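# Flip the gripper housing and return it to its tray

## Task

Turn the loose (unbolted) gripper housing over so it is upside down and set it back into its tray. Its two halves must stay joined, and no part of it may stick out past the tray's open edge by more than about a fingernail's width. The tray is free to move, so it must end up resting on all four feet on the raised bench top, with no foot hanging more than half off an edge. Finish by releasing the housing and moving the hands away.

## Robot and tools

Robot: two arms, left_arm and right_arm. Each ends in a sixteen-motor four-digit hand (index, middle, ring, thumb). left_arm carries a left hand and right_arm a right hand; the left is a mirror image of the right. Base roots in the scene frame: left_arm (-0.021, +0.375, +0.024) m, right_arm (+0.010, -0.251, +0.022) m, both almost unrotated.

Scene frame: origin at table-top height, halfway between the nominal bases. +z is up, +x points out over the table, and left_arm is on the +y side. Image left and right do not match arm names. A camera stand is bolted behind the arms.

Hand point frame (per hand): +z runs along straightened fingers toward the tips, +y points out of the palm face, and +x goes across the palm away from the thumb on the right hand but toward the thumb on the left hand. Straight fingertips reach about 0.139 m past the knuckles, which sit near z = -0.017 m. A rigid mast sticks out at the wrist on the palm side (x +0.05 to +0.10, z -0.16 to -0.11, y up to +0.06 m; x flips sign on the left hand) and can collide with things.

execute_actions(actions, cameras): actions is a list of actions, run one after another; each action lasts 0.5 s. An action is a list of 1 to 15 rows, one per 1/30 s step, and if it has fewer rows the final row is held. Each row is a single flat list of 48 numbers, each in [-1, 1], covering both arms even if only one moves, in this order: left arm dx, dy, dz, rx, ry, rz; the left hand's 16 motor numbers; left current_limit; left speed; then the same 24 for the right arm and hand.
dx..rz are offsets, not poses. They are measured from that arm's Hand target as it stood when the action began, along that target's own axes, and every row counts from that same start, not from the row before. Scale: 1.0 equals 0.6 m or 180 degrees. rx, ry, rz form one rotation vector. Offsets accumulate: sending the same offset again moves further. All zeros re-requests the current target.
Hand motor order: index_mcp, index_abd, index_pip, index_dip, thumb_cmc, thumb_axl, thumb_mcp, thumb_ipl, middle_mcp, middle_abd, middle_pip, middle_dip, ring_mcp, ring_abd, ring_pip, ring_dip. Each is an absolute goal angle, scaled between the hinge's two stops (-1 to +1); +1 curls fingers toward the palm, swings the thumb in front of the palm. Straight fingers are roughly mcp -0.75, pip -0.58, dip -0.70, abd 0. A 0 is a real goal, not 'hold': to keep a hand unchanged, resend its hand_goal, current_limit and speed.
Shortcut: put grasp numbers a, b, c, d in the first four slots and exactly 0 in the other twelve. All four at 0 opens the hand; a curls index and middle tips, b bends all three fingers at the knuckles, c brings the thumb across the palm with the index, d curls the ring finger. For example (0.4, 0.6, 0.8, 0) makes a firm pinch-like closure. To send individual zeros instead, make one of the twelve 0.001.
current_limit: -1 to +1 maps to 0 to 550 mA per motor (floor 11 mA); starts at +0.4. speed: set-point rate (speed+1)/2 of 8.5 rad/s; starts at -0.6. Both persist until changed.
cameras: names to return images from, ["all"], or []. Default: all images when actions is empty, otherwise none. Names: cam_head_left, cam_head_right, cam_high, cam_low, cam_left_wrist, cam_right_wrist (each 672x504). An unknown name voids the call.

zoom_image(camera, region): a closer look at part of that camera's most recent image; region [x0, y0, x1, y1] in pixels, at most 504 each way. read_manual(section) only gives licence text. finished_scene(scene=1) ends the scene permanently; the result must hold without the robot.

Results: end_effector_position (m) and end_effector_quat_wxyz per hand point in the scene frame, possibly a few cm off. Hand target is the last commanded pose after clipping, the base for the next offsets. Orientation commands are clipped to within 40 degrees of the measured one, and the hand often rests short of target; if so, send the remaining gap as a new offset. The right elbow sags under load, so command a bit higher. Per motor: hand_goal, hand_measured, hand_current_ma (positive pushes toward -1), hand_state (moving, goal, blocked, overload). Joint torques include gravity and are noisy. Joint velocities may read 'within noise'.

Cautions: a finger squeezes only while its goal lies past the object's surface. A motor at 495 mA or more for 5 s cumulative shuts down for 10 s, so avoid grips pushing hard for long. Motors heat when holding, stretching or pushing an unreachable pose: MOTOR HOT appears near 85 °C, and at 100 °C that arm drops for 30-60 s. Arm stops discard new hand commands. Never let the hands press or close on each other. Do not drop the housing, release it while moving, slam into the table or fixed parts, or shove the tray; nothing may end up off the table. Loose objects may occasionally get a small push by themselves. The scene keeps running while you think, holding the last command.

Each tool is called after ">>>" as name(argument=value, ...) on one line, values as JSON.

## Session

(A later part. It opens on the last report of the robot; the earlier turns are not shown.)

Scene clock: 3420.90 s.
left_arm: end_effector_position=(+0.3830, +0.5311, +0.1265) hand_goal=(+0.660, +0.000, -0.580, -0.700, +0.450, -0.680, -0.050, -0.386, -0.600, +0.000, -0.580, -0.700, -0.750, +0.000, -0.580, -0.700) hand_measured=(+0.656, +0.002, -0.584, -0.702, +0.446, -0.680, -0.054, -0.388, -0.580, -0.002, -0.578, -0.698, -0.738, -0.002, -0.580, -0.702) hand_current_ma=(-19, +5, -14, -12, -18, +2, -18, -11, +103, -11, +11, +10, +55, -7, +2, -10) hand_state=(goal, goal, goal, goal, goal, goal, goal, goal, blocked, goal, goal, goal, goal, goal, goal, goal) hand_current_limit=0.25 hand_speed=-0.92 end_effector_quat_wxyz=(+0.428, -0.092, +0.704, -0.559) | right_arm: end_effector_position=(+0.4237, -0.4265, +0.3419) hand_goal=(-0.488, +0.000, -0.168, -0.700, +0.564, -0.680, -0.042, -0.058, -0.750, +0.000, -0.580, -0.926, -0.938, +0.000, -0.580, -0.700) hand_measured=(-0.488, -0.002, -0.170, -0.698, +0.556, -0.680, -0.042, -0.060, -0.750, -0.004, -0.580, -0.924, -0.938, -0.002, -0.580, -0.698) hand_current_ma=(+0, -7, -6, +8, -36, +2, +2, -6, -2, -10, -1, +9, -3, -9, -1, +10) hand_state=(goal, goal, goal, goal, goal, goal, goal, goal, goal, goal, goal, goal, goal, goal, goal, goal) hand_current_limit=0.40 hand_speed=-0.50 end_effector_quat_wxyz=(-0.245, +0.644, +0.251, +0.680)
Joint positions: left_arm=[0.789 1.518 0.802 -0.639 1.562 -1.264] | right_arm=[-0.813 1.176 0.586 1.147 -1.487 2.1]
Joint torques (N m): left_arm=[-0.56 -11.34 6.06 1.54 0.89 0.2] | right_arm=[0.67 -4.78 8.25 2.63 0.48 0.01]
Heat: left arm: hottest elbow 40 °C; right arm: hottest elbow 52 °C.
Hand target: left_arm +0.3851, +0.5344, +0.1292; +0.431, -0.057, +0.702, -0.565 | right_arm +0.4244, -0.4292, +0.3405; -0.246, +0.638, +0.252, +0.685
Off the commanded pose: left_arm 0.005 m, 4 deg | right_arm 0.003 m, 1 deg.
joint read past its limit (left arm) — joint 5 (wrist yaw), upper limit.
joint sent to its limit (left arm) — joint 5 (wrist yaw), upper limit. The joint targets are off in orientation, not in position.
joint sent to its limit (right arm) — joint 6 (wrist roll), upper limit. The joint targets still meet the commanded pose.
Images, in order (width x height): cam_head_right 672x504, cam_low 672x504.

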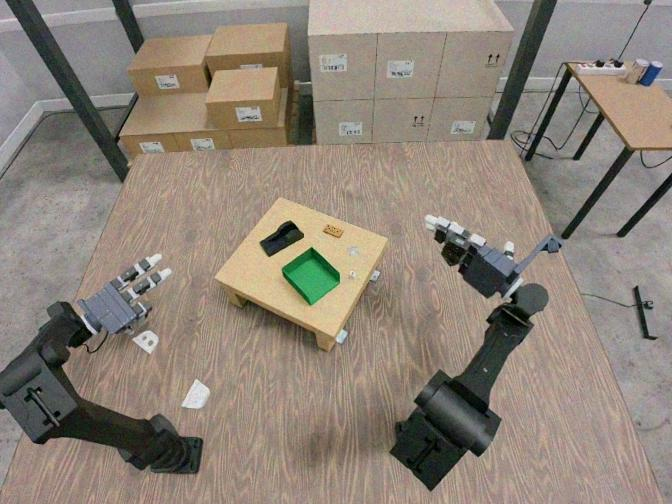

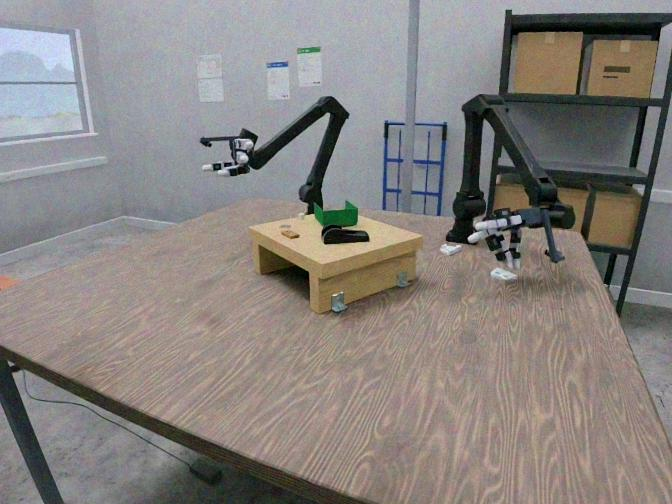

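>>> execute_actions(actions=[[[0,0,0,0,0,-0.08,0.20,-0.13,-0.58,-0.70,0.43,-0.68,-0.30,-0.386,-0.60,0.001,-0.58,-0.70,-0.75,0.001,-0.58,-0.70,0.35,-0.70,0,0,0,0,0,0,0,0,0.75,0,0,0,0,0,0,0,0,0,0,0,0,0,0.4,-0.5]],[[0,0,0,0,0,-0.07,0.20,-0.13,-0.58,-0.70,0.43,-0.68,-0.30,-0.386,-0.60,0.001,-0.58,-0.70,-0.75,0.001,-0.58,-0.70,0.35,-0.70,0,0,0,0,0,0,0,0,0.75,0,0,0,0,0,0,0,0,0,0,0,0,0,0.4,-0.5]],[[0,0.03,0,0,0,0,0.20,-0.13,-0.58,-0.70,0.43,-0.68,-0.30,-0.386,-0.60,0.001,-0.58,-0.70,-0.75,0.001,-0.58,-0.70,0.35,-0.70,0,0,0,0,0,0,0,0,0.75,0,0,0,0,0,0,0,0,0,0,0,0,0,0.4,-0.5]]], cameras=["cam_head_right","cam_head_left"])

>>> zoom_image(camera="cam_head_right", region=[90, 290, 190, 370])

>>> zoom_image(camera="cam_head_left", region=[80, 290, 180, 370])

Scene clock: 3456.50 s.
left_arm: end_effector_position=(+0.3763, +0.5244, +0.1086) hand_goal=(+0.200, -0.130, -0.580, -0.700, +0.430, -0.680, -0.300, -0.386, -0.600, +0.000, -0.580, -0.700, -0.750, +0.000, -0.580, -0.700) hand_measured=(+0.210, -0.128, -0.582, -0.702, +0.430, -0.680, -0.296, -0.388, -0.580, -0.002, -0.578, -0.698, -0.738, -0.002, -0.580, -0.702) hand_current_ma=(+52, +8, -7, -10, +1, +2, +19, -9, +103, -11, +11, +10, +55, -7, +2, -10) hand_state=(goal, goal, goal, goal, goal, goal, goal, goal, blocked, goal, goal, goal, goal, goal, goal, goal) hand_current_limit=0.35 hand_speed=-0.70 end_effector_quat_wxyz=(+0.291, -0.246, +0.666, -0.641) | right_arm: end_effector_position=(+0.4237, -0.4265, +0.3419) hand_goal=(-0.488, +0.000, -0.168, -0.700, +0.564, -0.680, -0.042, -0.058, -0.750, +0.000, -0.580, -0.926, -0.938, +0.000, -0.580, -0.700) hand_measured=(-0.488, -0.002, -0.170, -0.698, +0.556, -0.680, -0.042, -0.060, -0.750, -0.004, -0.580, -0.924, -0.938, -0.002, -0.580, -0.698) hand_current_ma=(+0, -7, -6, +8, -36, +2, +2, -6, -2, -10, -1, +9, -3, -9, -1, +10) hand_state=(goal, goal, goal, goal, goal, goal, goal, goal, goal, goal, goal, goal, goal, goal, goal, goal) hand_current_limit=0.40 hand_speed=-0.50 end_effector_quat_wxyz=(-0.245, +0.644, +0.251, +0.680)
Joint positions: left_arm=[0.789 1.657 0.925 -0.874 1.562 -1.464] | right_arm=[-0.813 1.176 0.586 1.147 -1.487 2.1]
Joint torques (N m): left_arm=[-0.97 -11.46 8.53 0.55 0.94 0.08] | right_arm=[0.21 -4.54 8.2 2.66 0.47 0.02]
Heat: left arm: hottest elbow 38 °C; right arm: hottest elbow 52 °C.
Hand target: left_arm +0.3866, +0.5355, +0.1113; +0.287, -0.220, +0.669, -0.650 | right_arm +0.4244, -0.4292, +0.3405; -0.246, +0.638, +0.252, +0.685
Off the commanded pose: left_arm 0.015 m, 3 deg | right_arm 0.003 m, 1 deg.
joint read past its limit (left arm) — joint 5 (wrist yaw), upper limit.
joint sent to its limit (left arm) — joint 5 (wrist yaw), upper limit. The joint targets are off in orientation, not in position.
joint sent to its limit (right arm) — joint 6 (wrist roll), upper limit. The joint targets still meet the commanded pose.
Images, in order (width x height): cam_head_left 672x504, cam_head_right 672x504.

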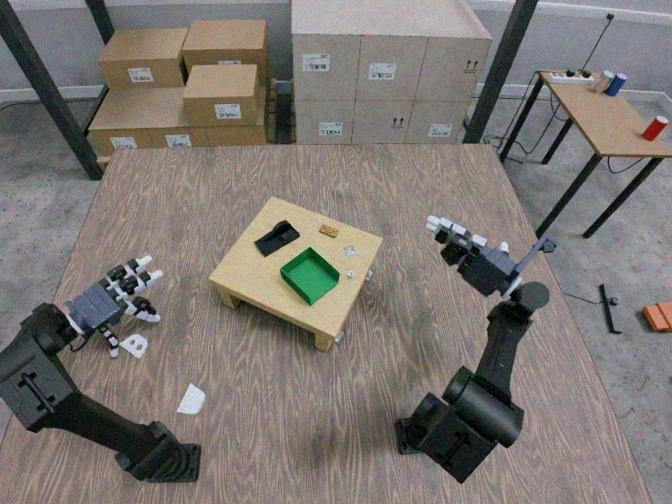

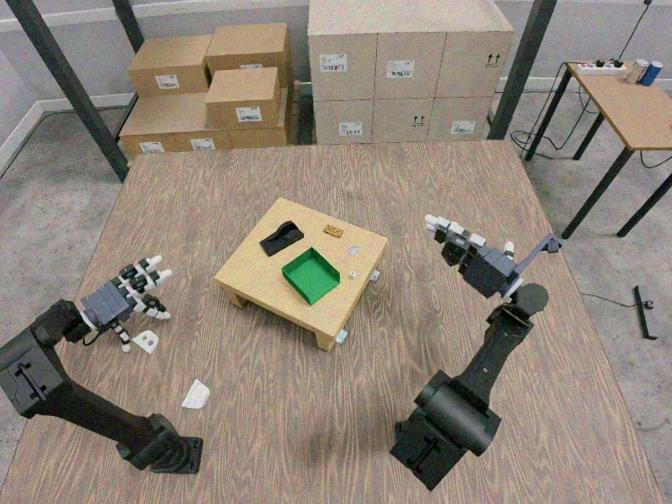

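Scaled by 5.040 from the camera's 672x504 image, which has a finer 960x720 frame.

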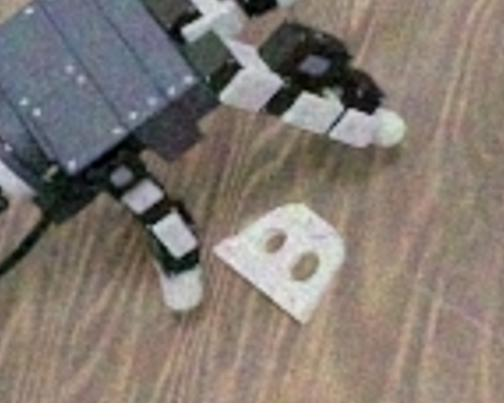

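Scaled by 5.040 from the camera's 672x504 image, which has a finer 960x720 frame.

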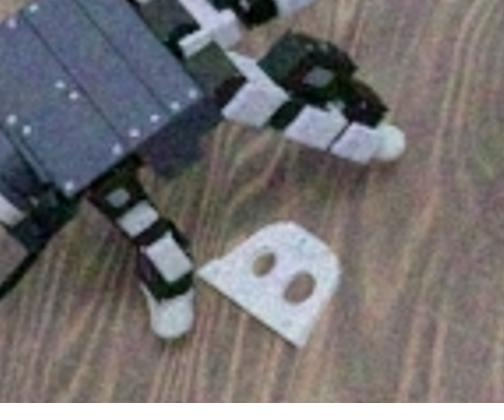

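>>> execute_actions(actions=[[[0,0.025,-0.0167,0,0,0,0.30,-0.13,-0.58,-0.70,0.43,-0.68,-0.28,-0.386,-0.60,0.001,-0.58,-0.70,-0.75,0.001,-0.58,-0.70,0.20,-0.80,0,0,0,0,0,0,0,0,0.75,0,0,0,0,0,0,0,0,0,0,0,0,0,0.4,-0.5]],[[0,0.022,0,0,0,0,0.36,-0.13,-0.58,-0.70,0.43,-0.68,-0.25,-0.386,-0.60,0.001,-0.58,-0.70,-0.75,0.001,-0.58,-0.70,0.20,-0.85,0,0,0,0,0,0,0,0,0.75,0,0,0,0,0,0,0,0,0,0,0,0,0,0.4,-0.5]]], cameras=["cam_head_right","cam_low"])

>>> zoom_image(camera="cam_head_right", region=[90, 290, 190, 370])

>>> zoom_image(camera="cam_low", region=[430, 200, 580, 300])

Scene clock: 3470.93 s.
left_arm: end_effector_position=(+0.3752, +0.5336, +0.0861) hand_goal=(+0.360, -0.130, -0.580, -0.700, +0.430, -0.680, -0.250, -0.386, -0.600, +0.000, -0.580, -0.700, -0.750, +0.000, -0.580, -0.700) hand_measured=(+0.360, -0.128, -0.582, -0.702, +0.430, -0.680, -0.252, -0.388, -0.580, -0.002, -0.578, -0.698, -0.738, -0.002, -0.580, -0.702) hand_current_ma=(+1, +8, -7, -10, +1, +2, -8, -9, +103, -11, +11, +10, +55, -7, +2, -10) hand_state=(goal, goal, goal, goal, goal, goal, goal, goal, blocked, goal, goal, goal, goal, goal, goal, goal) hand_current_limit=0.20 hand_speed=-0.85 end_effector_quat_wxyz=(+0.297, -0.253, +0.664, -0.638) | right_arm: end_effector_position=(+0.4237, -0.4265, +0.3419) hand_goal=(-0.488, +0.000, -0.168, -0.700, +0.564, -0.680, -0.042, -0.058, -0.750, +0.000, -0.580, -0.926, -0.938, +0.000, -0.580, -0.700) hand_measured=(-0.488, -0.002, -0.170, -0.698, +0.556, -0.680, -0.042, -0.060, -0.750, -0.004, -0.580, -0.924, -0.938, -0.002, -0.580, -0.698) hand_current_ma=(+0, -7, -6, +8, -36, +2, +2, -6, -2, -10, -1, +9, -3, -9, -1, +10) hand_state=(goal, goal, goal, goal, goal, goal, goal, goal, goal, goal, goal, goal, goal, goal, goal, goal) hand_current_limit=0.40 hand_speed=-0.50 end_effector_quat_wxyz=(-0.245, +0.644, +0.251, +0.680)
Joint positions: left_arm=[0.807 1.716 0.925 -0.861 1.562 -1.419] | right_arm=[-0.813 1.176 0.586 1.147 -1.487 2.1]
Joint torques (N m): left_arm=[-0.62 -11.52 7.39 0.81 0.81 0.13] | right_arm=[0.91 -4.72 8.34 2.78 0.44 -0.01]
Heat: left arm: hottest elbow 38 °C; right arm: hottest elbow 52 °C.
Hand target: left_arm +0.3821, +0.5447, +0.0831; +0.287, -0.220, +0.669, -0.650 | right_arm +0.4244, -0.4292, +0.3405; -0.246, +0.638, +0.252, +0.685
Off the commanded pose: left_arm 0.013 m, 4 deg | right_arm 0.003 m, 1 deg.
joint read past its limit (left arm) — joint 5 (wrist yaw), upper limit.
joint sent to its limit (right arm) — joint 6 (wrist roll), upper limit. The joint targets still meet the commanded pose.
Images, in order (width x height): cam_head_right 672x504, cam_low 672x504.

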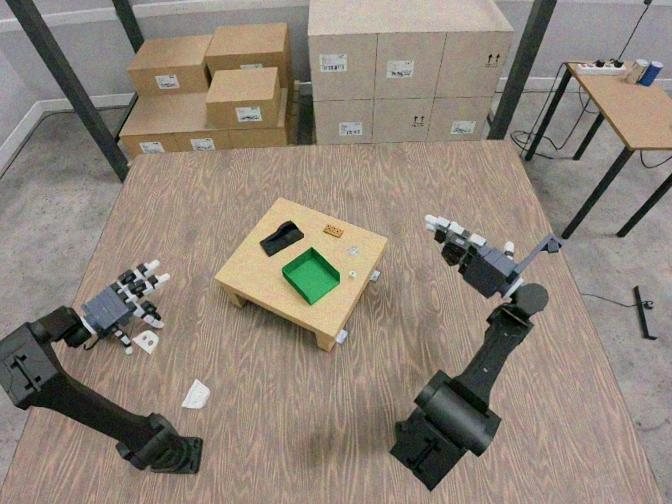

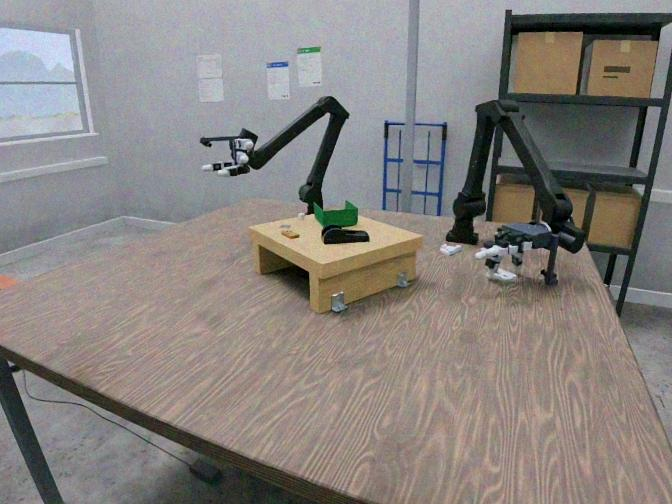

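Scaled by 5.040 from the camera's 672x504 image, which has a finer 960x720 frame.

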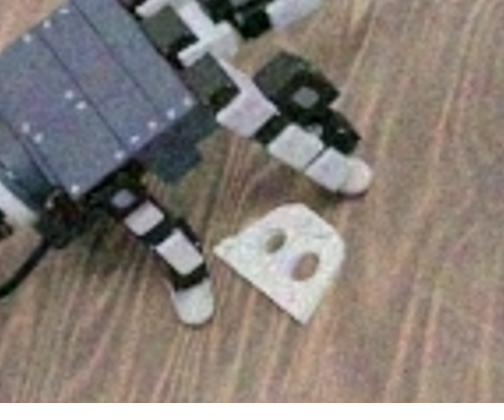

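Scaled by 3.360 from the camera's 672x504 image, which has a finer 960x720 frame.

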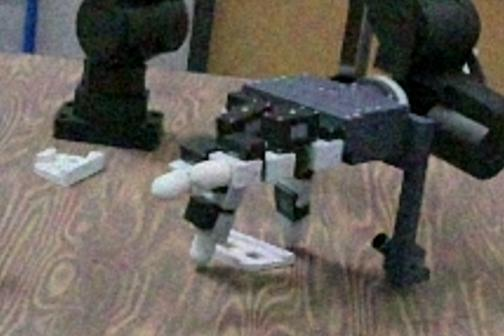

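>>> execute_actions(actions=[[[0,0.010,0,0,0,0,0.42,-0.13,-0.58,-0.70,0.43,-0.68,-0.22,-0.386,-0.60,0.001,-0.58,-0.70,-0.75,0.001,-0.58,-0.70,0.20,-0.88,0,0,0,0,0,0,0,0,0.75,0,0,0,0,0,0,0,0,0,0,0,0,0,0.4,-0.5]],[[0,0.006,0,0,0,0,0.44,-0.13,-0.58,-0.70,0.43,-0.68,-0.18,-0.386,-0.60,0.001,-0.58,-0.70,-0.75,0.001,-0.58,-0.70,0.0,-0.90,0,0,0,0,0,0,0,0,0.75,0,0,0,0,0,0,0,0,0,0,0,0,0,0.4,-0.5]]], cameras=["cam_head_right","cam_low"])

>>> zoom_image(camera="cam_head_right", region=[90, 290, 190, 370])

>>> zoom_image(camera="cam_low", region=[430, 200, 580, 300])

Scene clock: 3479.93 s.
left_arm: end_effector_position=(+0.3752, +0.5337, +0.0817) hand_goal=(+0.440, -0.130, -0.580, -0.700, +0.430, -0.680, -0.180, -0.386, -0.600, +0.000, -0.580, -0.700, -0.750, +0.000, -0.580, -0.700) hand_measured=(+0.430, -0.128, -0.582, -0.702, +0.430, -0.680, -0.206, -0.392, -0.580, -0.002, -0.578, -0.698, -0.738, -0.002, -0.580, -0.702) hand_current_ma=(-46, +5, -10, -10, +1, +2, -155, -35, +103, -11, +11, +10, +55, -7, +2, -10) hand_state=(goal, goal, goal, goal, goal, goal, blocked, goal, blocked, goal, goal, goal, goal, goal, goal, goal) hand_current_limit=0.00 hand_speed=-0.90 end_effector_quat_wxyz=(+0.296, -0.254, +0.663, -0.639) | right_arm: end_effector_position=(+0.4237, -0.4265, +0.3419) hand_goal=(-0.488, +0.000, -0.168, -0.700, +0.564, -0.680, -0.042, -0.058, -0.750, +0.000, -0.580, -0.926, -0.938, +0.000, -0.580, -0.700) hand_measured=(-0.488, -0.002, -0.170, -0.698, +0.556, -0.680, -0.042, -0.060, -0.750, -0.004, -0.580, -0.924, -0.938, -0.002, -0.580, -0.698) hand_current_ma=(+0, -7, -6, +8, -36, +2, +2, -6, -2, -10, -1, +9, -3, -9, -1, +10) hand_state=(goal, goal, goal, goal, goal, goal, goal, goal, goal, goal, goal, goal, goal, goal, goal, goal) hand_current_limit=0.40 hand_speed=-0.50 end_effector_quat_wxyz=(-0.245, +0.644, +0.251, +0.680)
Joint positions: left_arm=[0.807 1.727 0.925 -0.86 1.562 -1.412] | right_arm=[-0.813 1.176 0.586 1.147 -1.487 2.1]
Joint torques (N m): left_arm=[-0.44 -10.34 7.34 0.8 0.76 0.19] | right_arm=[0.38 -5.01 8.27 2.59 0.49 0.04]
Heat: left arm: hottest elbow 38 °C; right arm: hottest elbow 52 °C.
Hand target: left_arm +0.3829, +0.5453, +0.0737; +0.287, -0.220, +0.669, -0.650 | right_arm +0.4244, -0.4292, +0.3405; -0.246, +0.638, +0.252, +0.685
Off the commanded pose: left_arm 0.016 m, 4 deg | right_arm 0.003 m, 1 deg.
joint read past its limit (left arm) — joint 5 (wrist yaw), upper limit.
joint sent to its limit (right arm) — joint 6 (wrist roll), upper limit. The joint targets still meet the commanded pose.
Images, in order (width x height): cam_head_right 672x504, cam_low 672x504.

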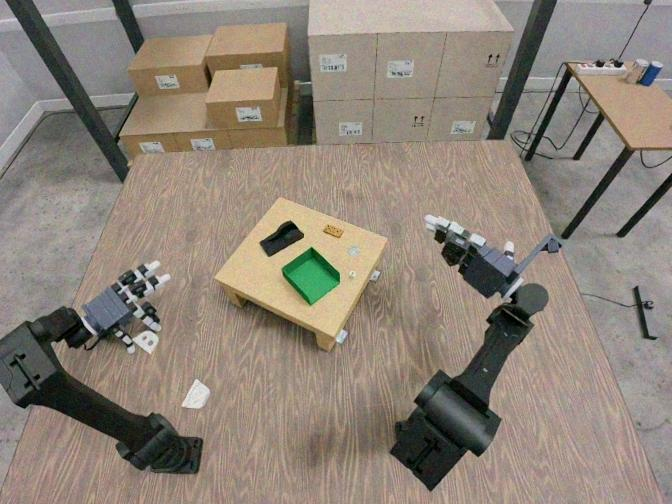

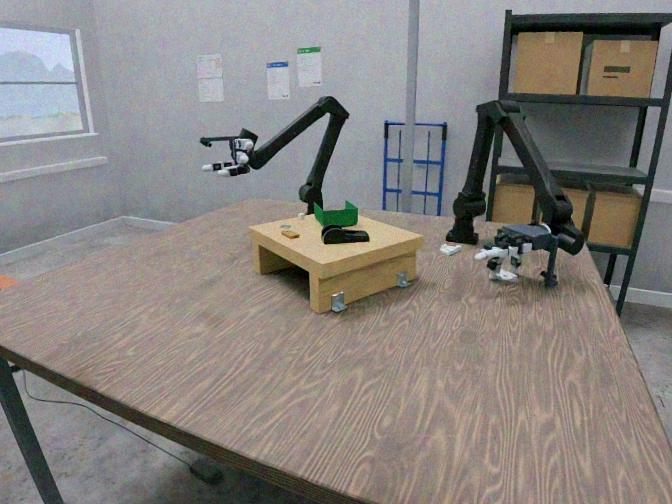

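Scaled by 5.040 from the camera's 672x504 image, which has a finer 960x720 frame.

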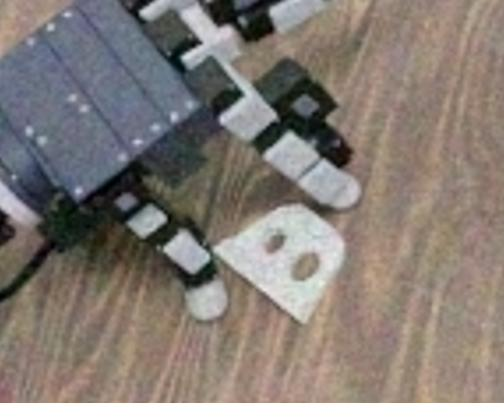

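Scaled by 3.360 from the camera's 672x504 image, which has a finer 960x720 frame.

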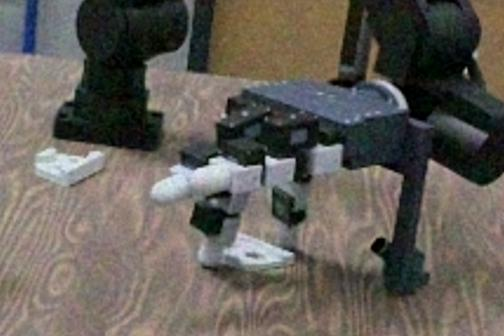

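>>> execute_actions(actions=[[[0,-0.004,0,0,0,0,0.50,-0.13,-0.58,-0.70,0.43,-0.68,-0.14,-0.386,-0.60,0.001,-0.58,-0.70,-0.75,0.001,-0.58,-0.70,0.0,-0.90,0,0,0,0,0,0,0,0,0.75,0,0,0,0,0,0,0,0,0,0,0,0,0,0.4,-0.5]],[[0,0,0,0,0,0,0.56,-0.13,-0.58,-0.70,0.43,-0.68,-0.10,-0.386,-0.60,0.001,-0.58,-0.70,-0.75,0.001,-0.58,-0.70,0.0,-0.92,0,0,0,0,0,0,0,0,0.75,0,0,0,0,0,0,0,0,0,0,0,0,0,0.4,-0.5]]], cameras=["cam_head_right","cam_low"])

>>> zoom_image(camera="cam_head_right", region=[90, 290, 190, 370])

Scene clock: 3490.40 s.
left_arm: end_effector_position=(+0.3749, +0.5344, +0.0814) hand_goal=(+0.560, -0.130, -0.580, -0.700, +0.430, -0.680, -0.100, -0.386, -0.600, +0.000, -0.580, -0.700, -0.750, +0.000, -0.580, -0.700) hand_measured=(+0.556, -0.128, -0.584, -0.702, +0.428, -0.680, -0.182, -0.398, -0.580, -0.002, -0.578, -0.698, -0.738, -0.002, -0.580, -0.702) hand_current_ma=(-21, +5, -16, -12, -5, +2, -275, -81, +103, -11, +11, +10, +55, -7, +2, -10) hand_state=(goal, goal, goal, goal, goal, goal, blocked, goal, blocked, goal, goal, goal, goal, goal, goal, goal) hand_current_limit=0.00 hand_speed=-0.92 end_effector_quat_wxyz=(+0.296, -0.255, +0.664, -0.638) | right_arm: end_effector_position=(+0.4237, -0.4265, +0.3419) hand_goal=(-0.488, +0.000, -0.168, -0.700, +0.564, -0.680, -0.042, -0.058, -0.750, +0.000, -0.580, -0.926, -0.938, +0.000, -0.580, -0.700) hand_measured=(-0.488, -0.002, -0.170, -0.698, +0.556, -0.680, -0.042, -0.060, -0.750, -0.004, -0.580, -0.924, -0.938, -0.002, -0.580, -0.698) hand_current_ma=(+0, -7, -6, +8, -36, +2, +2, -6, -2, -10, -1, +9, -3, -9, -1, +10) hand_state=(goal, goal, goal, goal, goal, goal, goal, goal, goal, goal, goal, goal, goal, goal, goal, goal) hand_current_limit=0.40 hand_speed=-0.50 end_effector_quat_wxyz=(-0.245, +0.644, +0.251, +0.680)
Joint positions: left_arm=[0.809 1.727 0.925 -0.86 1.56 -1.412] | right_arm=[-0.813 1.176 0.586 1.147 -1.487 2.1]
Joint torques (N m): left_arm=[-0.5 -10.99 7.35 0.68 0.76 0.16] | right_arm=[1.49 -4.78 8.25 2.76 0.47 0.02]
Heat: left arm: hottest elbow 38 °C; right arm: hottest elbow 52 °C.
Hand target: left_arm +0.3827, +0.5451, +0.0761; +0.287, -0.220, +0.669, -0.650 | right_arm +0.4244, -0.4292, +0.3405; -0.246, +0.638, +0.252, +0.685
Off the commanded pose: left_arm 0.014 m, 4 deg | right_arm 0.003 m, 1 deg.
joint read past its limit (left arm) — joint 5 (wrist yaw), upper limit.
joint sent to its limit (right arm) — joint 6 (wrist roll), upper limit. The joint targets still meet the commanded pose.
Images, in order (width x height): cam_head_right 672x504, cam_low 672x504.

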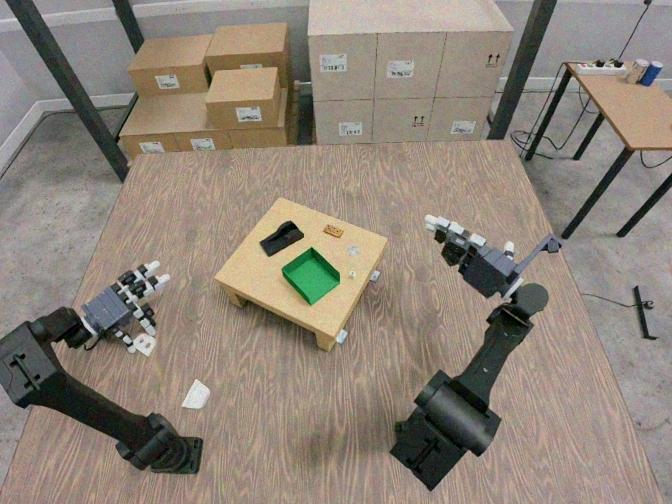

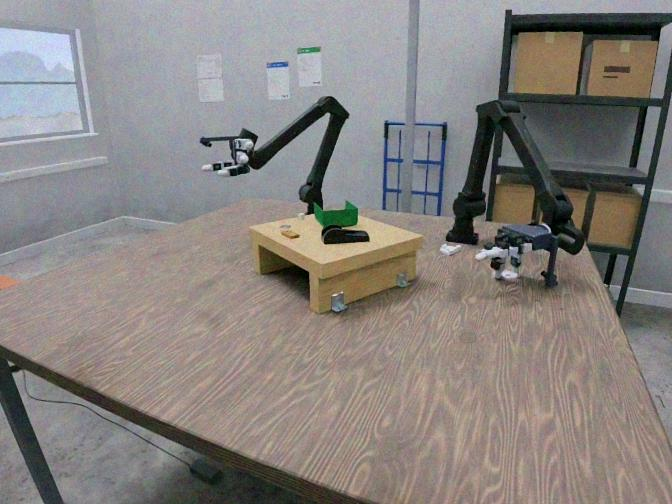

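Scaled by 5.040 from the camera's 672x504 image, which has a finer 960x720 frame.

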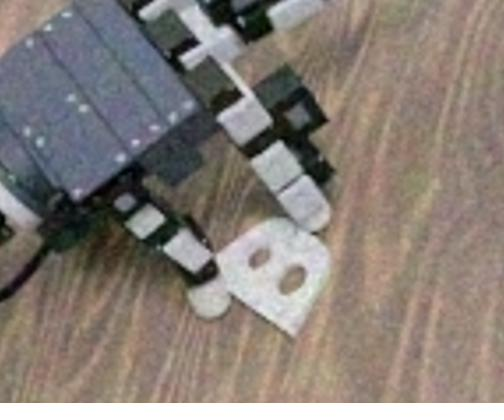

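>>> execute_actions(actions=[[[0,0,0,0,0,0,0.62,-0.13,-0.58,-0.70,0.43,-0.68,-0.10,-0.386,-0.60,0.001,-0.58,-0.70,-0.75,0.001,-0.58,-0.70,0.05,-0.92,0,0,0,0,0,0,0,0,0.75,0,0,0,0,0,0,0,0,0,0,0,0,0,0.4,-0.5]],[[0,0,0,0,0,0,0.68,-0.13,-0.58,-0.70,0.43,-0.68,-0.08,-0.386,-0.60,0.001,-0.58,-0.70,-0.75,0.001,-0.58,-0.70,0.1,-0.92,0,0,0,0,0,0,0,0,0.75,0,0,0,0,0,0,0,0,0,0,0,0,0,0.4,-0.5]]], cameras=["cam_head_right"])

>>> zoom_image(camera="cam_head_right", region=[90, 290, 190, 370])

Scene clock: 3497.87 s.
left_arm: end_effector_position=(+0.3750, +0.5343, +0.0817) hand_goal=(+0.680, -0.130, -0.580, -0.700, +0.430, -0.680, -0.080, -0.386, -0.600, +0.000, -0.580, -0.700, -0.750, +0.000, -0.580, -0.700) hand_measured=(+0.570, -0.128, -0.596, -0.706, +0.428, -0.680, -0.182, -0.400, -0.580, -0.002, -0.578, -0.698, -0.738, -0.002, -0.580, -0.702) hand_current_ma=(-303, +5, -77, -30, -5, +2, -303, -86, +103, -11, +11, +10, +55, -7, +2, -10) hand_state=(blocked, goal, goal, goal, goal, goal, blocked, goal, blocked, goal, goal, goal, goal, goal, goal, goal) hand_current_limit=0.10 hand_speed=-0.92 end_effector_quat_wxyz=(+0.296, -0.254, +0.663, -0.639) | right_arm: end_effector_position=(+0.4237, -0.4265, +0.3419) hand_goal=(-0.488, +0.000, -0.168, -0.700, +0.564, -0.680, -0.042, -0.058, -0.750, +0.000, -0.580, -0.926, -0.938, +0.000, -0.580, -0.700) hand_measured=(-0.488, -0.002, -0.170, -0.698, +0.556, -0.680, -0.042, -0.060, -0.750, -0.004, -0.580, -0.924, -0.938, -0.002, -0.580, -0.698) hand_current_ma=(+0, -7, -6, +8, -36, +2, +2, -6, -2, -10, -1, +9, -3, -9, -1, +10) hand_state=(goal, goal, goal, goal, goal, goal, goal, goal, goal, goal, goal, goal, goal, goal, goal, goal) hand_current_limit=0.40 hand_speed=-0.50 end_effector_quat_wxyz=(-0.245, +0.644, +0.251, +0.680)
Joint positions: left_arm=[0.809 1.727 0.925 -0.86 1.562 -1.412] | right_arm=[-0.813 1.176 0.586 1.147 -1.487 2.1]
Joint torques (N m): left_arm=[-0.62 -10.99 7.41 0.73 0.77 0.15] | right_arm=[0.62 -5.13 8.27 2.65 0.43 0.02]
Heat: left arm: hottest elbow 38 °C; right arm: hottest elbow 52 °C.
Hand target: left_arm +0.3827, +0.5451, +0.0761; +0.287, -0.220, +0.669, -0.650 | right_arm +0.4244, -0.4292, +0.3405; -0.246, +0.638, +0.252, +0.685
Off the commanded pose: left_arm 0.014 m, 4 deg | right_arm 0.003 m, 1 deg.
joint read past its limit (left arm) — joint 5 (wrist yaw), upper limit.
joint sent to its limit (right arm) — joint 6 (wrist roll), upper limit. The joint targets still meet the commanded pose.
Images, in order (width x height): cam_head_right 672x504.

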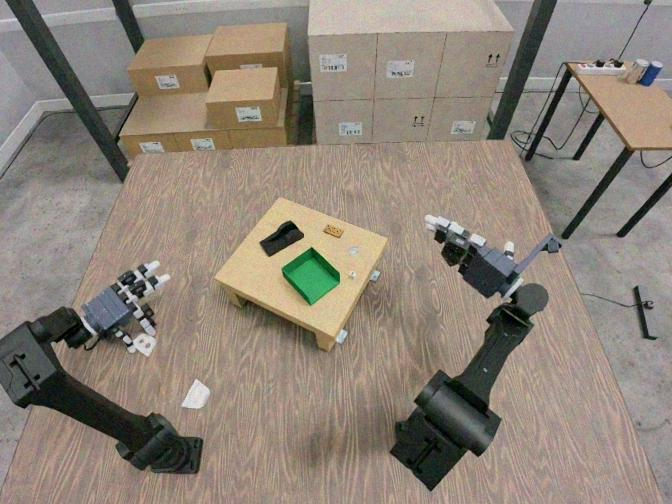

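Scaled by 5.040 from the camera's 672x504 image, which has a finer 960x720 frame.

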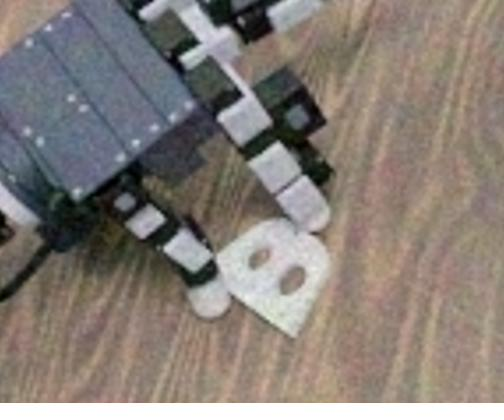

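>>> execute_actions(actions=[[[0,0,0,0,0,0,0.72,-0.13,-0.58,-0.70,0.43,-0.68,-0.04,-0.386,-0.60,0.001,-0.58,-0.70,-0.75,0.001,-0.58,-0.70,0.25,-0.92,0,0,0,0,0,0,0,0,0.75,0,0,0,0,0,0,0,0,0,0,0,0,0,0.4,-0.5]],[[0,-0.02,0,0,0,0,0.72,-0.13,-0.58,-0.70,0.43,-0.68,-0.04,-0.386,-0.60,0.001,-0.58,-0.70,-0.75,0.001,-0.58,-0.70,0.30,-0.92,0,0,0,0,0,0,0,0,0.75,0,0,0,0,0,0,0,0,0,0,0,0,0,0.4,-0.5]],[[0,-0.012,0,0,0,0,0.72,-0.13,-0.58,-0.70,0.43,-0.68,-0.04,-0.386,-0.60,0.001,-0.58,-0.70,-0.75,0.001,-0.58,-0.70,0.30,-0.92,0,0,0,0,0,0,0,0,0.75,0,0,0,0,0,0,0,0,0,0,0,0,0,0.4,-0.5]]], cameras=["cam_head_right","cam_low"])

>>> zoom_image(camera="cam_head_right", region=[90, 290, 190, 370])

>>> zoom_image(camera="cam_low", region=[430, 200, 580, 300])

Scene clock: 3510.87 s.
left_arm: end_effector_position=(+0.3744, +0.5339, +0.0822) hand_goal=(+0.720, -0.130, -0.580, -0.700, +0.430, -0.680, -0.040, -0.386, -0.600, +0.000, -0.580, -0.700, -0.750, +0.000, -0.580, -0.700) hand_measured=(+0.574, -0.130, -0.602, -0.708, +0.432, -0.680, -0.178, -0.402, -0.580, -0.002, -0.578, -0.698, -0.738, -0.002, -0.580, -0.702) hand_current_ma=(-358, +3, -100, -41, +11, +2, -357, -97, +103, -11, +11, +10, +55, -7, +2, -10) hand_state=(blocked, goal, blocked, goal, goal, goal, blocked, goal, blocked, goal, goal, goal, goal, goal, goal, goal) hand_current_limit=0.30 hand_speed=-0.92 end_effector_quat_wxyz=(+0.297, -0.254, +0.664, -0.638) | right_arm: end_effector_position=(+0.4237, -0.4265, +0.3419) hand_goal=(-0.488, +0.000, -0.168, -0.700, +0.564, -0.680, -0.042, -0.058, -0.750, +0.000, -0.580, -0.926, -0.938, +0.000, -0.580, -0.700) hand_measured=(-0.488, -0.002, -0.170, -0.698, +0.556, -0.680, -0.042, -0.060, -0.750, -0.004, -0.580, -0.924, -0.938, -0.002, -0.580, -0.698) hand_current_ma=(+0, -7, -6, +8, -36, +2, +2, -6, -2, -10, -1, +9, -3, -9, -1, +10) hand_state=(goal, goal, goal, goal, goal, goal, goal, goal, goal, goal, goal, goal, goal, goal, goal, goal) hand_current_limit=0.40 hand_speed=-0.50 end_effector_quat_wxyz=(-0.245, +0.644, +0.251, +0.680)
Joint positions: left_arm=[0.809 1.726 0.925 -0.87 1.56 -1.401] | right_arm=[-0.813 1.176 0.586 1.147 -1.487 2.1]
Joint torques (N m): left_arm=[-0.62 -14.15 7.72 -0.03 0.8 0.03] | right_arm=[0.97 -5.42 8.13 2.62 0.46 0.03]
Heat: left arm: hottest elbow 38 °C; right arm: hottest elbow 52 °C.
Hand target: left_arm +0.3812, +0.5440, +0.0951; +0.287, -0.220, +0.669, -0.650 | right_arm +0.4244, -0.4292, +0.3405; -0.246, +0.638, +0.252, +0.685
Off the commanded pose: left_arm 0.018 m, 4 deg | right_arm 0.003 m, 1 deg.
joint read past its limit (left arm) — joint 5 (wrist yaw), upper limit.
joint sent to its limit (right arm) — joint 6 (wrist roll), upper limit. The joint targets still meet the commanded pose.
Images, in order (width x height): cam_head_right 672x504, cam_low 672x504.

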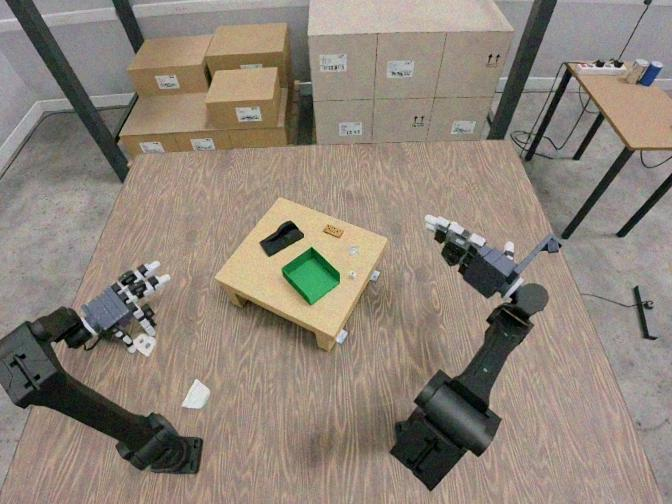

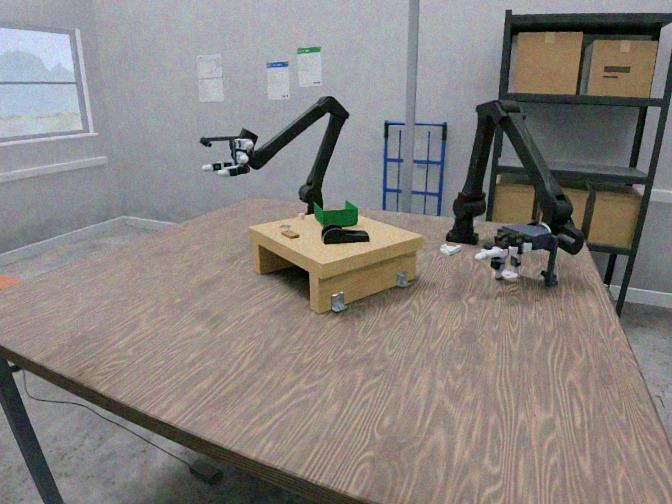

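Scaled by 5.040 from the camera's 672x504 image, which has a finer 960x720 frame.

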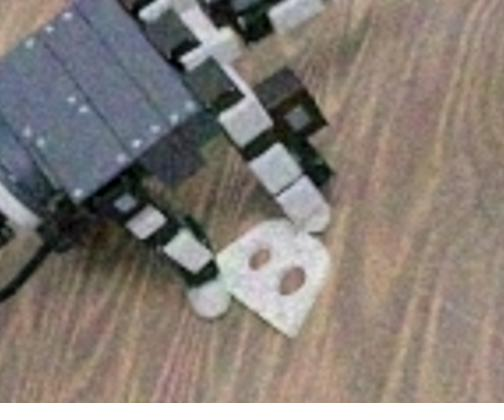

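Scaled by 3.360 from the camera's 672x504 image, which has a finer 960x720 frame.

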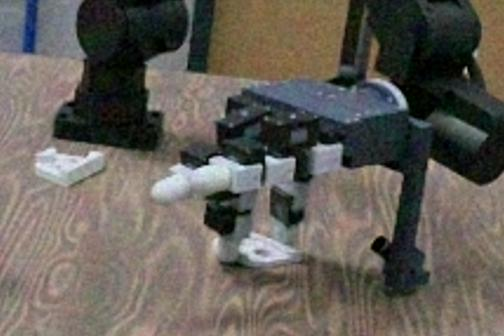

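>>> execute_actions(actions=[[[0,-0.012,0,0,0,0,0.72,-0.13,-0.58,-0.70,0.43,-0.68,-0.04,-0.386,-0.60,0.001,-0.58,-0.70,-0.75,0.001,-0.58,-0.70,0.30,-0.92,0,0,0,0,0,0,0,0,0.75,0,0,0,0,0,0,0,0,0,0,0,0,0,0.4,-0.5]],[[0,-0.012,0,0,0,0,0.72,-0.13,-0.58,-0.70,0.43,-0.68,-0.04,-0.386,-0.60,0.001,-0.58,-0.70,-0.75,0.001,-0.58,-0.70,0.30,-0.92,0,0,0,0,0,0,0,0,0.75,0,0,0,0,0,0,0,0,0,0,0,0,0,0.4,-0.5]]], cameras=["cam_head_right","cam_low"])

>>> zoom_image(camera="cam_head_right", region=[90, 290, 190, 370])

>>> zoom_image(camera="cam_low", region=[430, 200, 580, 300])

Scene clock: 3522.77 s.
left_arm: end_effector_position=(+0.3724, +0.5318, +0.0944) hand_goal=(+0.720, -0.130, -0.580, -0.700, +0.430, -0.680, -0.040, -0.386, -0.600, +0.000, -0.580, -0.700, -0.750, +0.000, -0.580, -0.700) hand_measured=(+0.574, -0.130, -0.610, -0.712, +0.432, -0.680, -0.166, -0.402, -0.580, -0.002, -0.578, -0.698, -0.738, -0.002, -0.580, -0.702) hand_current_ma=(-358, +0, -141, -59, +13, +2, -357, -97, +103, -11, +11, +10, +55, -7, +2, -10) hand_state=(blocked, goal, blocked, goal, goal, goal, blocked, goal, blocked, goal, goal, goal, goal, goal, goal, goal) hand_current_limit=0.30 hand_speed=-0.92 end_effector_quat_wxyz=(+0.297, -0.254, +0.664, -0.638) | right_arm: end_effector_position=(+0.4237, -0.4265, +0.3419) hand_goal=(-0.488, +0.000, -0.168, -0.700, +0.564, -0.680, -0.042, -0.058, -0.750, +0.000, -0.580, -0.926, -0.938, +0.000, -0.580, -0.700) hand_measured=(-0.488, -0.002, -0.170, -0.698, +0.556, -0.680, -0.042, -0.060, -0.750, -0.004, -0.580, -0.924, -0.938, -0.002, -0.580, -0.698) hand_current_ma=(+0, -7, -6, +8, -36, +2, +2, -6, -2, -10, -1, +9, -3, -9, -1, +10) hand_state=(goal, goal, goal, goal, goal, goal, goal, goal, goal, goal, goal, goal, goal, goal, goal, goal) hand_current_limit=0.40 hand_speed=-0.50 end_effector_quat_wxyz=(-0.245, +0.644, +0.251, +0.680)
Joint positions: left_arm=[0.809 1.694 0.925 -0.901 1.56 -1.401] | right_arm=[-0.813 1.176 0.586 1.147 -1.487 2.1]
Joint torques (N m): left_arm=[-0.38 -14.21 8.42 -0.09 0.8 0.01] | right_arm=[0.62 -4.54 8.06 2.78 0.51 -0.05]
Heat: left arm: hottest elbow 38 °C; right arm: hottest elbow 52 °C.
Hand target: left_arm +0.3800, +0.5431, +0.1094; +0.287, -0.220, +0.669, -0.650 | right_arm +0.4244, -0.4292, +0.3405; -0.246, +0.638, +0.252, +0.685
Off the commanded pose: left_arm 0.020 m, 4 deg | right_arm 0.003 m, 1 deg.
joint read past its limit (left arm) — joint 5 (wrist yaw), upper limit.
joint sent to its limit (right arm) — joint 6 (wrist roll), upper limit. The joint targets still meet the commanded pose.
Images, in order (width x height): cam_head_right 672x504, cam_low 672x504.

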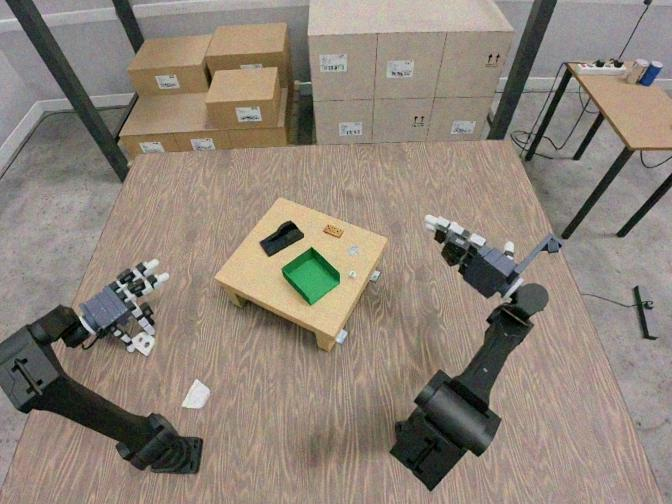

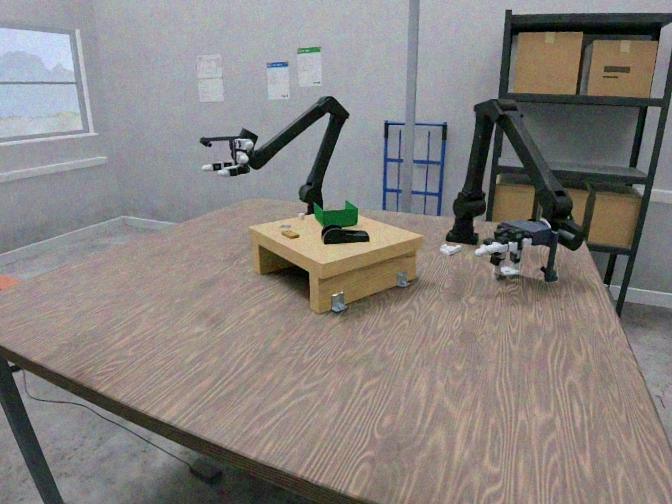

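Scaled by 5.040 from the camera's 672x504 image, which has a finer 960x720 frame.

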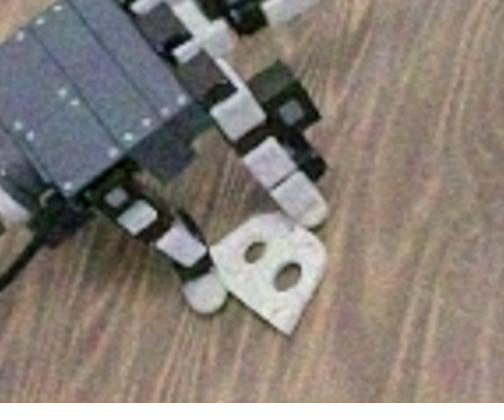

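Scaled by 3.360 from the camera's 672x504 image, which has a finer 960x720 frame.

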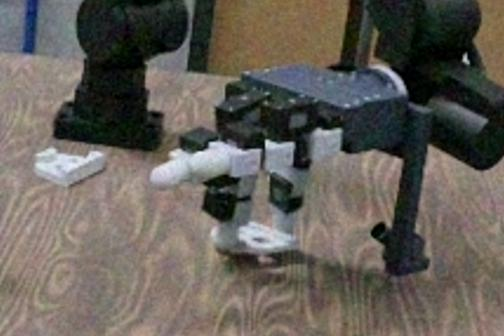

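>>> execute_actions(actions=[[[0,-0.015,0,0,0,0,0.74,-0.13,-0.58,-0.70,0.43,-0.68,-0.02,-0.386,-0.60,0.001,-0.58,-0.70,-0.75,0.001,-0.58,-0.70,0.40,-0.92,0,0,0,0,0,0,0,0,0.75,0,0,0,0,0,0,0,0,0,0,0,0,0,0.4,-0.5]],[[0,-0.015,0,0,0,0,0.74,-0.13,-0.58,-0.70,0.43,-0.68,-0.02,-0.386,-0.60,0.001,-0.58,-0.70,-0.75,0.001,-0.58,-0.70,0.40,-0.92,0,0,0,0,0,0,0,0,0.75,0,0,0,0,0,0,0,0,0,0,0,0,0,0.4,-0.5]],[[-0.0277,0.0045,0,0,0,0.061,0.74,-0.13,-0.58,-0.70,0.43,-0.68,-0.02,-0.386,-0.60,0.001,-0.58,-0.70,-0.75,0.001,-0.58,-0.70,0.40,-0.92,0,0,0,0,0,0,0,0,0.75,0,0,0,0,0,0,0,0,0,0,0,0,0,0.4,-0.5]],[[-0.0277,0.0045,0,0,0,0.061,0.74,-0.13,-0.58,-0.70,0.43,-0.68,-0.02,-0.386,-0.60,0.001,-0.58,-0.70,-0.75,0.001,-0.58,-0.70,0.40,-0.92,0,0,0,0,0,0,0,0,0.75,0,0,0,0,0,0,0,0,0,0,0,0,0,0.4,-0.5]]], cameras=["cam_head_right","cam_low"])

>>> zoom_image(camera="cam_low", region=[430, 200, 580, 300])

Scene clock: 3536.17 s.
left_arm: end_effector_position=(+0.3997, +0.5602, +0.1219) hand_goal=(+0.740, -0.130, -0.580, -0.700, +0.430, -0.680, -0.020, -0.386, -0.600, +0.000, -0.580, -0.700, -0.750, +0.000, -0.580, -0.700) hand_measured=(+0.574, -0.132, -0.612, -0.714, +0.434, -0.680, -0.164, -0.402, -0.580, -0.002, -0.578, -0.698, -0.738, -0.002, -0.580, -0.702) hand_current_ma=(-385, -11, -154, -65, +16, +2, -385, -97, +103, -11, +11, +10, +55, -7, +2, -10) hand_state=(blocked, goal, blocked, goal, goal, goal, blocked, goal, blocked, goal, goal, goal, goal, goal, goal, goal) hand_current_limit=0.40 hand_speed=-0.92 end_effector_quat_wxyz=(+0.405, -0.133, +0.699, -0.574) | right_arm: end_effector_position=(+0.4237, -0.4265, +0.3419) hand_goal=(-0.488, +0.000, -0.168, -0.700, +0.564, -0.680, -0.042, -0.058, -0.750, +0.000, -0.580, -0.926, -0.938, +0.000, -0.580, -0.700) hand_measured=(-0.488, -0.002, -0.170, -0.698, +0.556, -0.680, -0.042, -0.060, -0.750, -0.004, -0.580, -0.924, -0.938, -0.002, -0.580, -0.698) hand_current_ma=(+0, -7, -6, +8, -36, +2, +2, -6, -2, -10, -1, +9, -3, -9, -1, +10) hand_state=(goal, goal, goal, goal, goal, goal, goal, goal, goal, goal, goal, goal, goal, goal, goal, goal) hand_current_limit=0.40 hand_speed=-0.50 end_effector_quat_wxyz=(-0.245, +0.644, +0.251, +0.680)
Joint positions: left_arm=[0.809 1.629 0.936 -0.803 1.559 -1.218] | right_arm=[-0.813 1.176 0.586 1.147 -1.487 2.1]
Joint torques (N m): left_arm=[-0.85 -13.68 6.49 1.22 1.01 0.23] | right_arm=[0.73 -5.25 8.29 2.74 0.49 -0.01]
Heat: left arm: hottest elbow 39 °C; right arm: hottest elbow 52 °C.
Hand target: left_arm +0.4035, +0.5645, +0.1285; +0.406, -0.088, +0.698, -0.583 | right_arm +0.4244, -0.4292, +0.3405; -0.246, +0.638, +0.252, +0.685
Off the commanded pose: left_arm 0.009 m, 5 deg | right_arm 0.003 m, 1 deg.
joint read past its limit (left arm) — joint 5 (wrist yaw), upper limit.
joint sent to its limit (left arm) — joint 5 (wrist yaw), upper limit. The joint targets are off in orientation, not in position.
joint sent to its limit (right arm) — joint 6 (wrist roll), upper limit. The joint targets still meet the commanded pose.
Images, in order (width x height): cam_head_right 672x504, cam_low 672x504.

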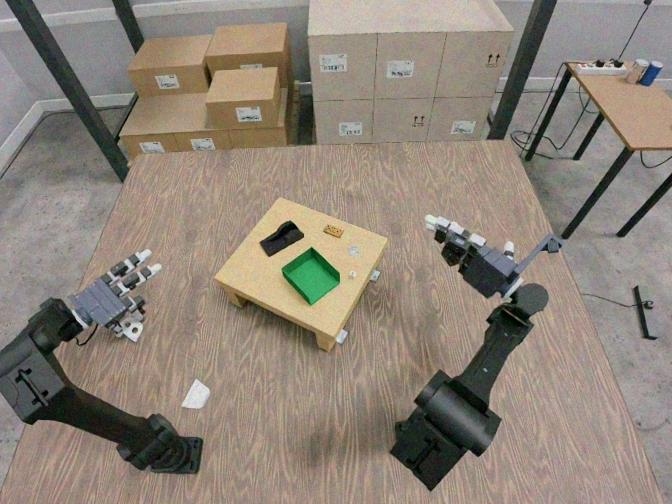

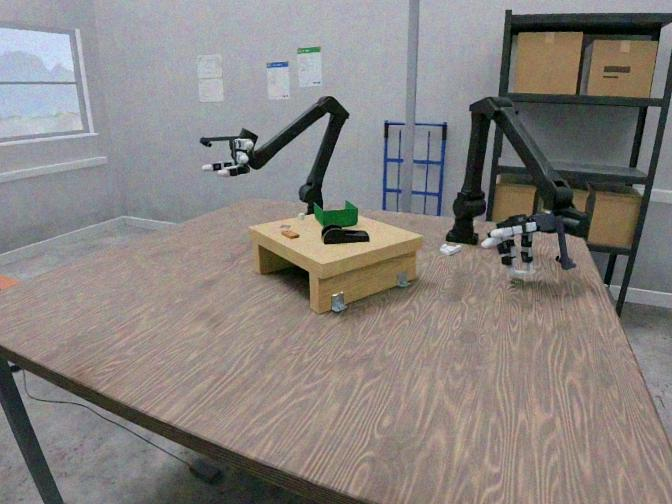

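Scaled by 3.360 from the camera's 672x504 image, which has a finer 960x720 frame.

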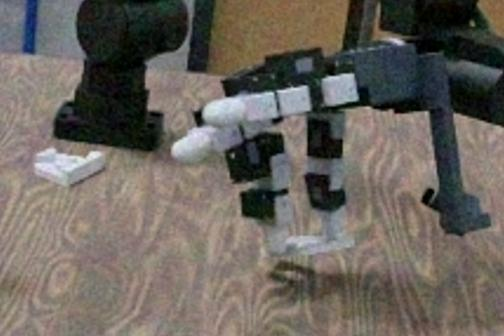

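>>> execute_actions(actions=[[[-0.0277,0.0045,0,0,0,0.061,0.74,-0.13,-0.58,-0.70,0.43,-0.68,-0.02,-0.386,-0.60,0.001,-0.58,-0.70,-0.75,0.001,-0.58,-0.70,0.40,-0.92,0,0,0,0,0,0,0,0,0.75,0,0,0,0,0,0,0,0,0,0,0,0,0,0.4,-0.5]],[[-0.0277,0.0045,0,0,0,0.061,0.74,-0.13,-0.58,-0.70,0.43,-0.68,-0.02,-0.386,-0.60,0.001,-0.58,-0.70,-0.75,0.001,-0.58,-0.70,0.40,-0.92,0,0,0,0,0,0,0,0,0.75,0,0,0,0,0,0,0,0,0,0,0,0,0,0.4,-0.5]],[[-0.0277,0.0045,0,0,0,0.061,0.74,-0.13,-0.58,-0.70,0.43,-0.68,-0.02,-0.386,-0.60,0.001,-0.58,-0.70,-0.75,0.001,-0.58,-0.70,0.40,-0.92,0,0,0,0,0,0,0,0,0.75,0,0,0,0,0,0,0,0,0,0,0,0,0,0.4,-0.5]]], cameras=["cam_head_left","cam_left_wrist"])

Scene clock: 3570.13 s.
left_arm: end_effector_position=(+0.4325, +0.5939, +0.1439) hand_goal=(+0.740, -0.130, -0.580, -0.700, +0.430, -0.680, -0.020, -0.386, -0.600, +0.000, -0.580, -0.700, -0.750, +0.000, -0.580, -0.700) hand_measured=(+0.574, -0.136, -0.612, -0.714, +0.430, -0.680, -0.164, -0.402, -0.584, -0.002, -0.578, -0.698, -0.738, -0.002, -0.580, -0.702) hand_current_ma=(-385, -24, -155, -66, -1, +2, -385, -97, +75, -11, +11, +10, +55, -7, +2, -10) hand_state=(blocked, goal, blocked, goal, goal, goal, blocked, goal, goal, goal, goal, goal, goal, goal, goal, goal) hand_current_limit=0.40 hand_speed=-0.92 end_effector_quat_wxyz=(+0.551, +0.068, +0.708, -0.436) | right_arm: end_effector_position=(+0.4237, -0.4265, +0.3419) hand_goal=(-0.488, +0.000, -0.168, -0.700, +0.564, -0.680, -0.042, -0.058, -0.750, +0.000, -0.580, -0.926, -0.938, +0.000, -0.580, -0.700) hand_measured=(-0.488, -0.002, -0.170, -0.698, +0.556, -0.680, -0.042, -0.060, -0.750, -0.004, -0.580, -0.924, -0.938, -0.002, -0.580, -0.698) hand_current_ma=(+0, -7, -6, +8, -36, +2, +2, -6, -2, -10, -1, +9, -3, -9, -1, +10) hand_state=(goal, goal, goal, goal, goal, goal, goal, goal, goal, goal, goal, goal, goal, goal, goal, goal) hand_current_limit=0.40 hand_speed=-0.50 end_effector_quat_wxyz=(-0.245, +0.644, +0.251, +0.680)
Joint positions: left_arm=[0.809 1.599 0.886 -0.535 1.559 -0.896] | right_arm=[-0.813 1.176 0.586 1.147 -1.487 2.1]
Joint torques (N m): left_arm=[-1.2 -13.57 6.28 1.74 0.95 0.37] | right_arm=[1.2 -4.89 8.36 2.85 0.45 0.01]
Heat: left arm: hottest elbow 38 °C; right arm: hottest elbow 52 °C.
Hand target: left_arm +0.4356, +0.5937, +0.1529; +0.554, +0.113, +0.695, -0.444 | right_arm +0.4244, -0.4292, +0.3405; -0.246, +0.638, +0.252, +0.685
Off the commanded pose: left_arm 0.010 m, 5 deg | right_arm 0.003 m, 1 deg.
joint read past its limit (left arm) — joint 5 (wrist yaw), upper limit.
joint sent to its limit (left arm) — joint 5 (wrist yaw), upper limit. The joint targets are off in orientation, not in position.
joint sent to its limit (right arm) — joint 6 (wrist roll), upper limit. The joint targets still meet the commanded pose.
camera_calibration:
cam_left_wrist: T_world_to_cam=[[-0.0867889, -0.062812, 0.994245, -0.10288], [-0.996124, 0.0198124, -0.0857013, 0.381743], [-0.0143153, -0.997829, -0.064288, 0.730259], [0, 0, 0, 1]] pos_world=[0.381788, 0.714648, 0.181951]
Images, in order (width x height): cam_head_left 672x504, cam_left_wrist 672x504.

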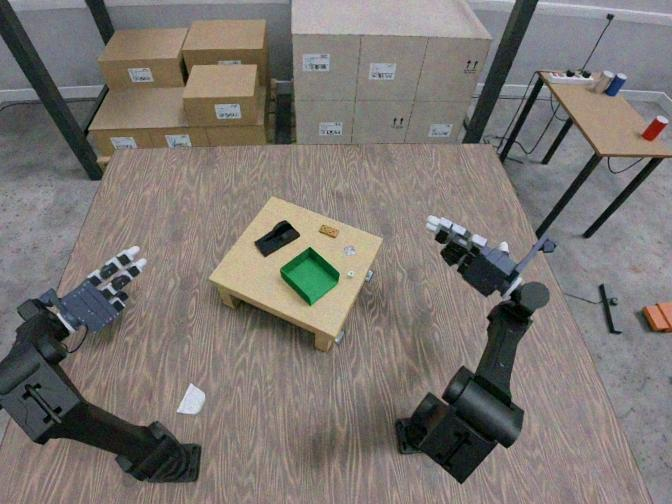

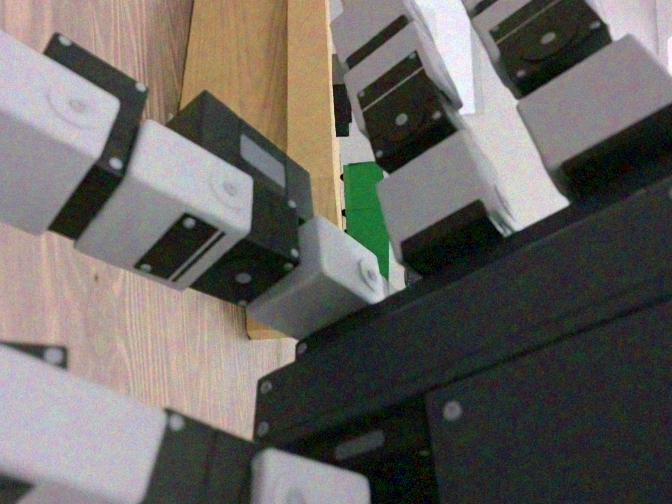

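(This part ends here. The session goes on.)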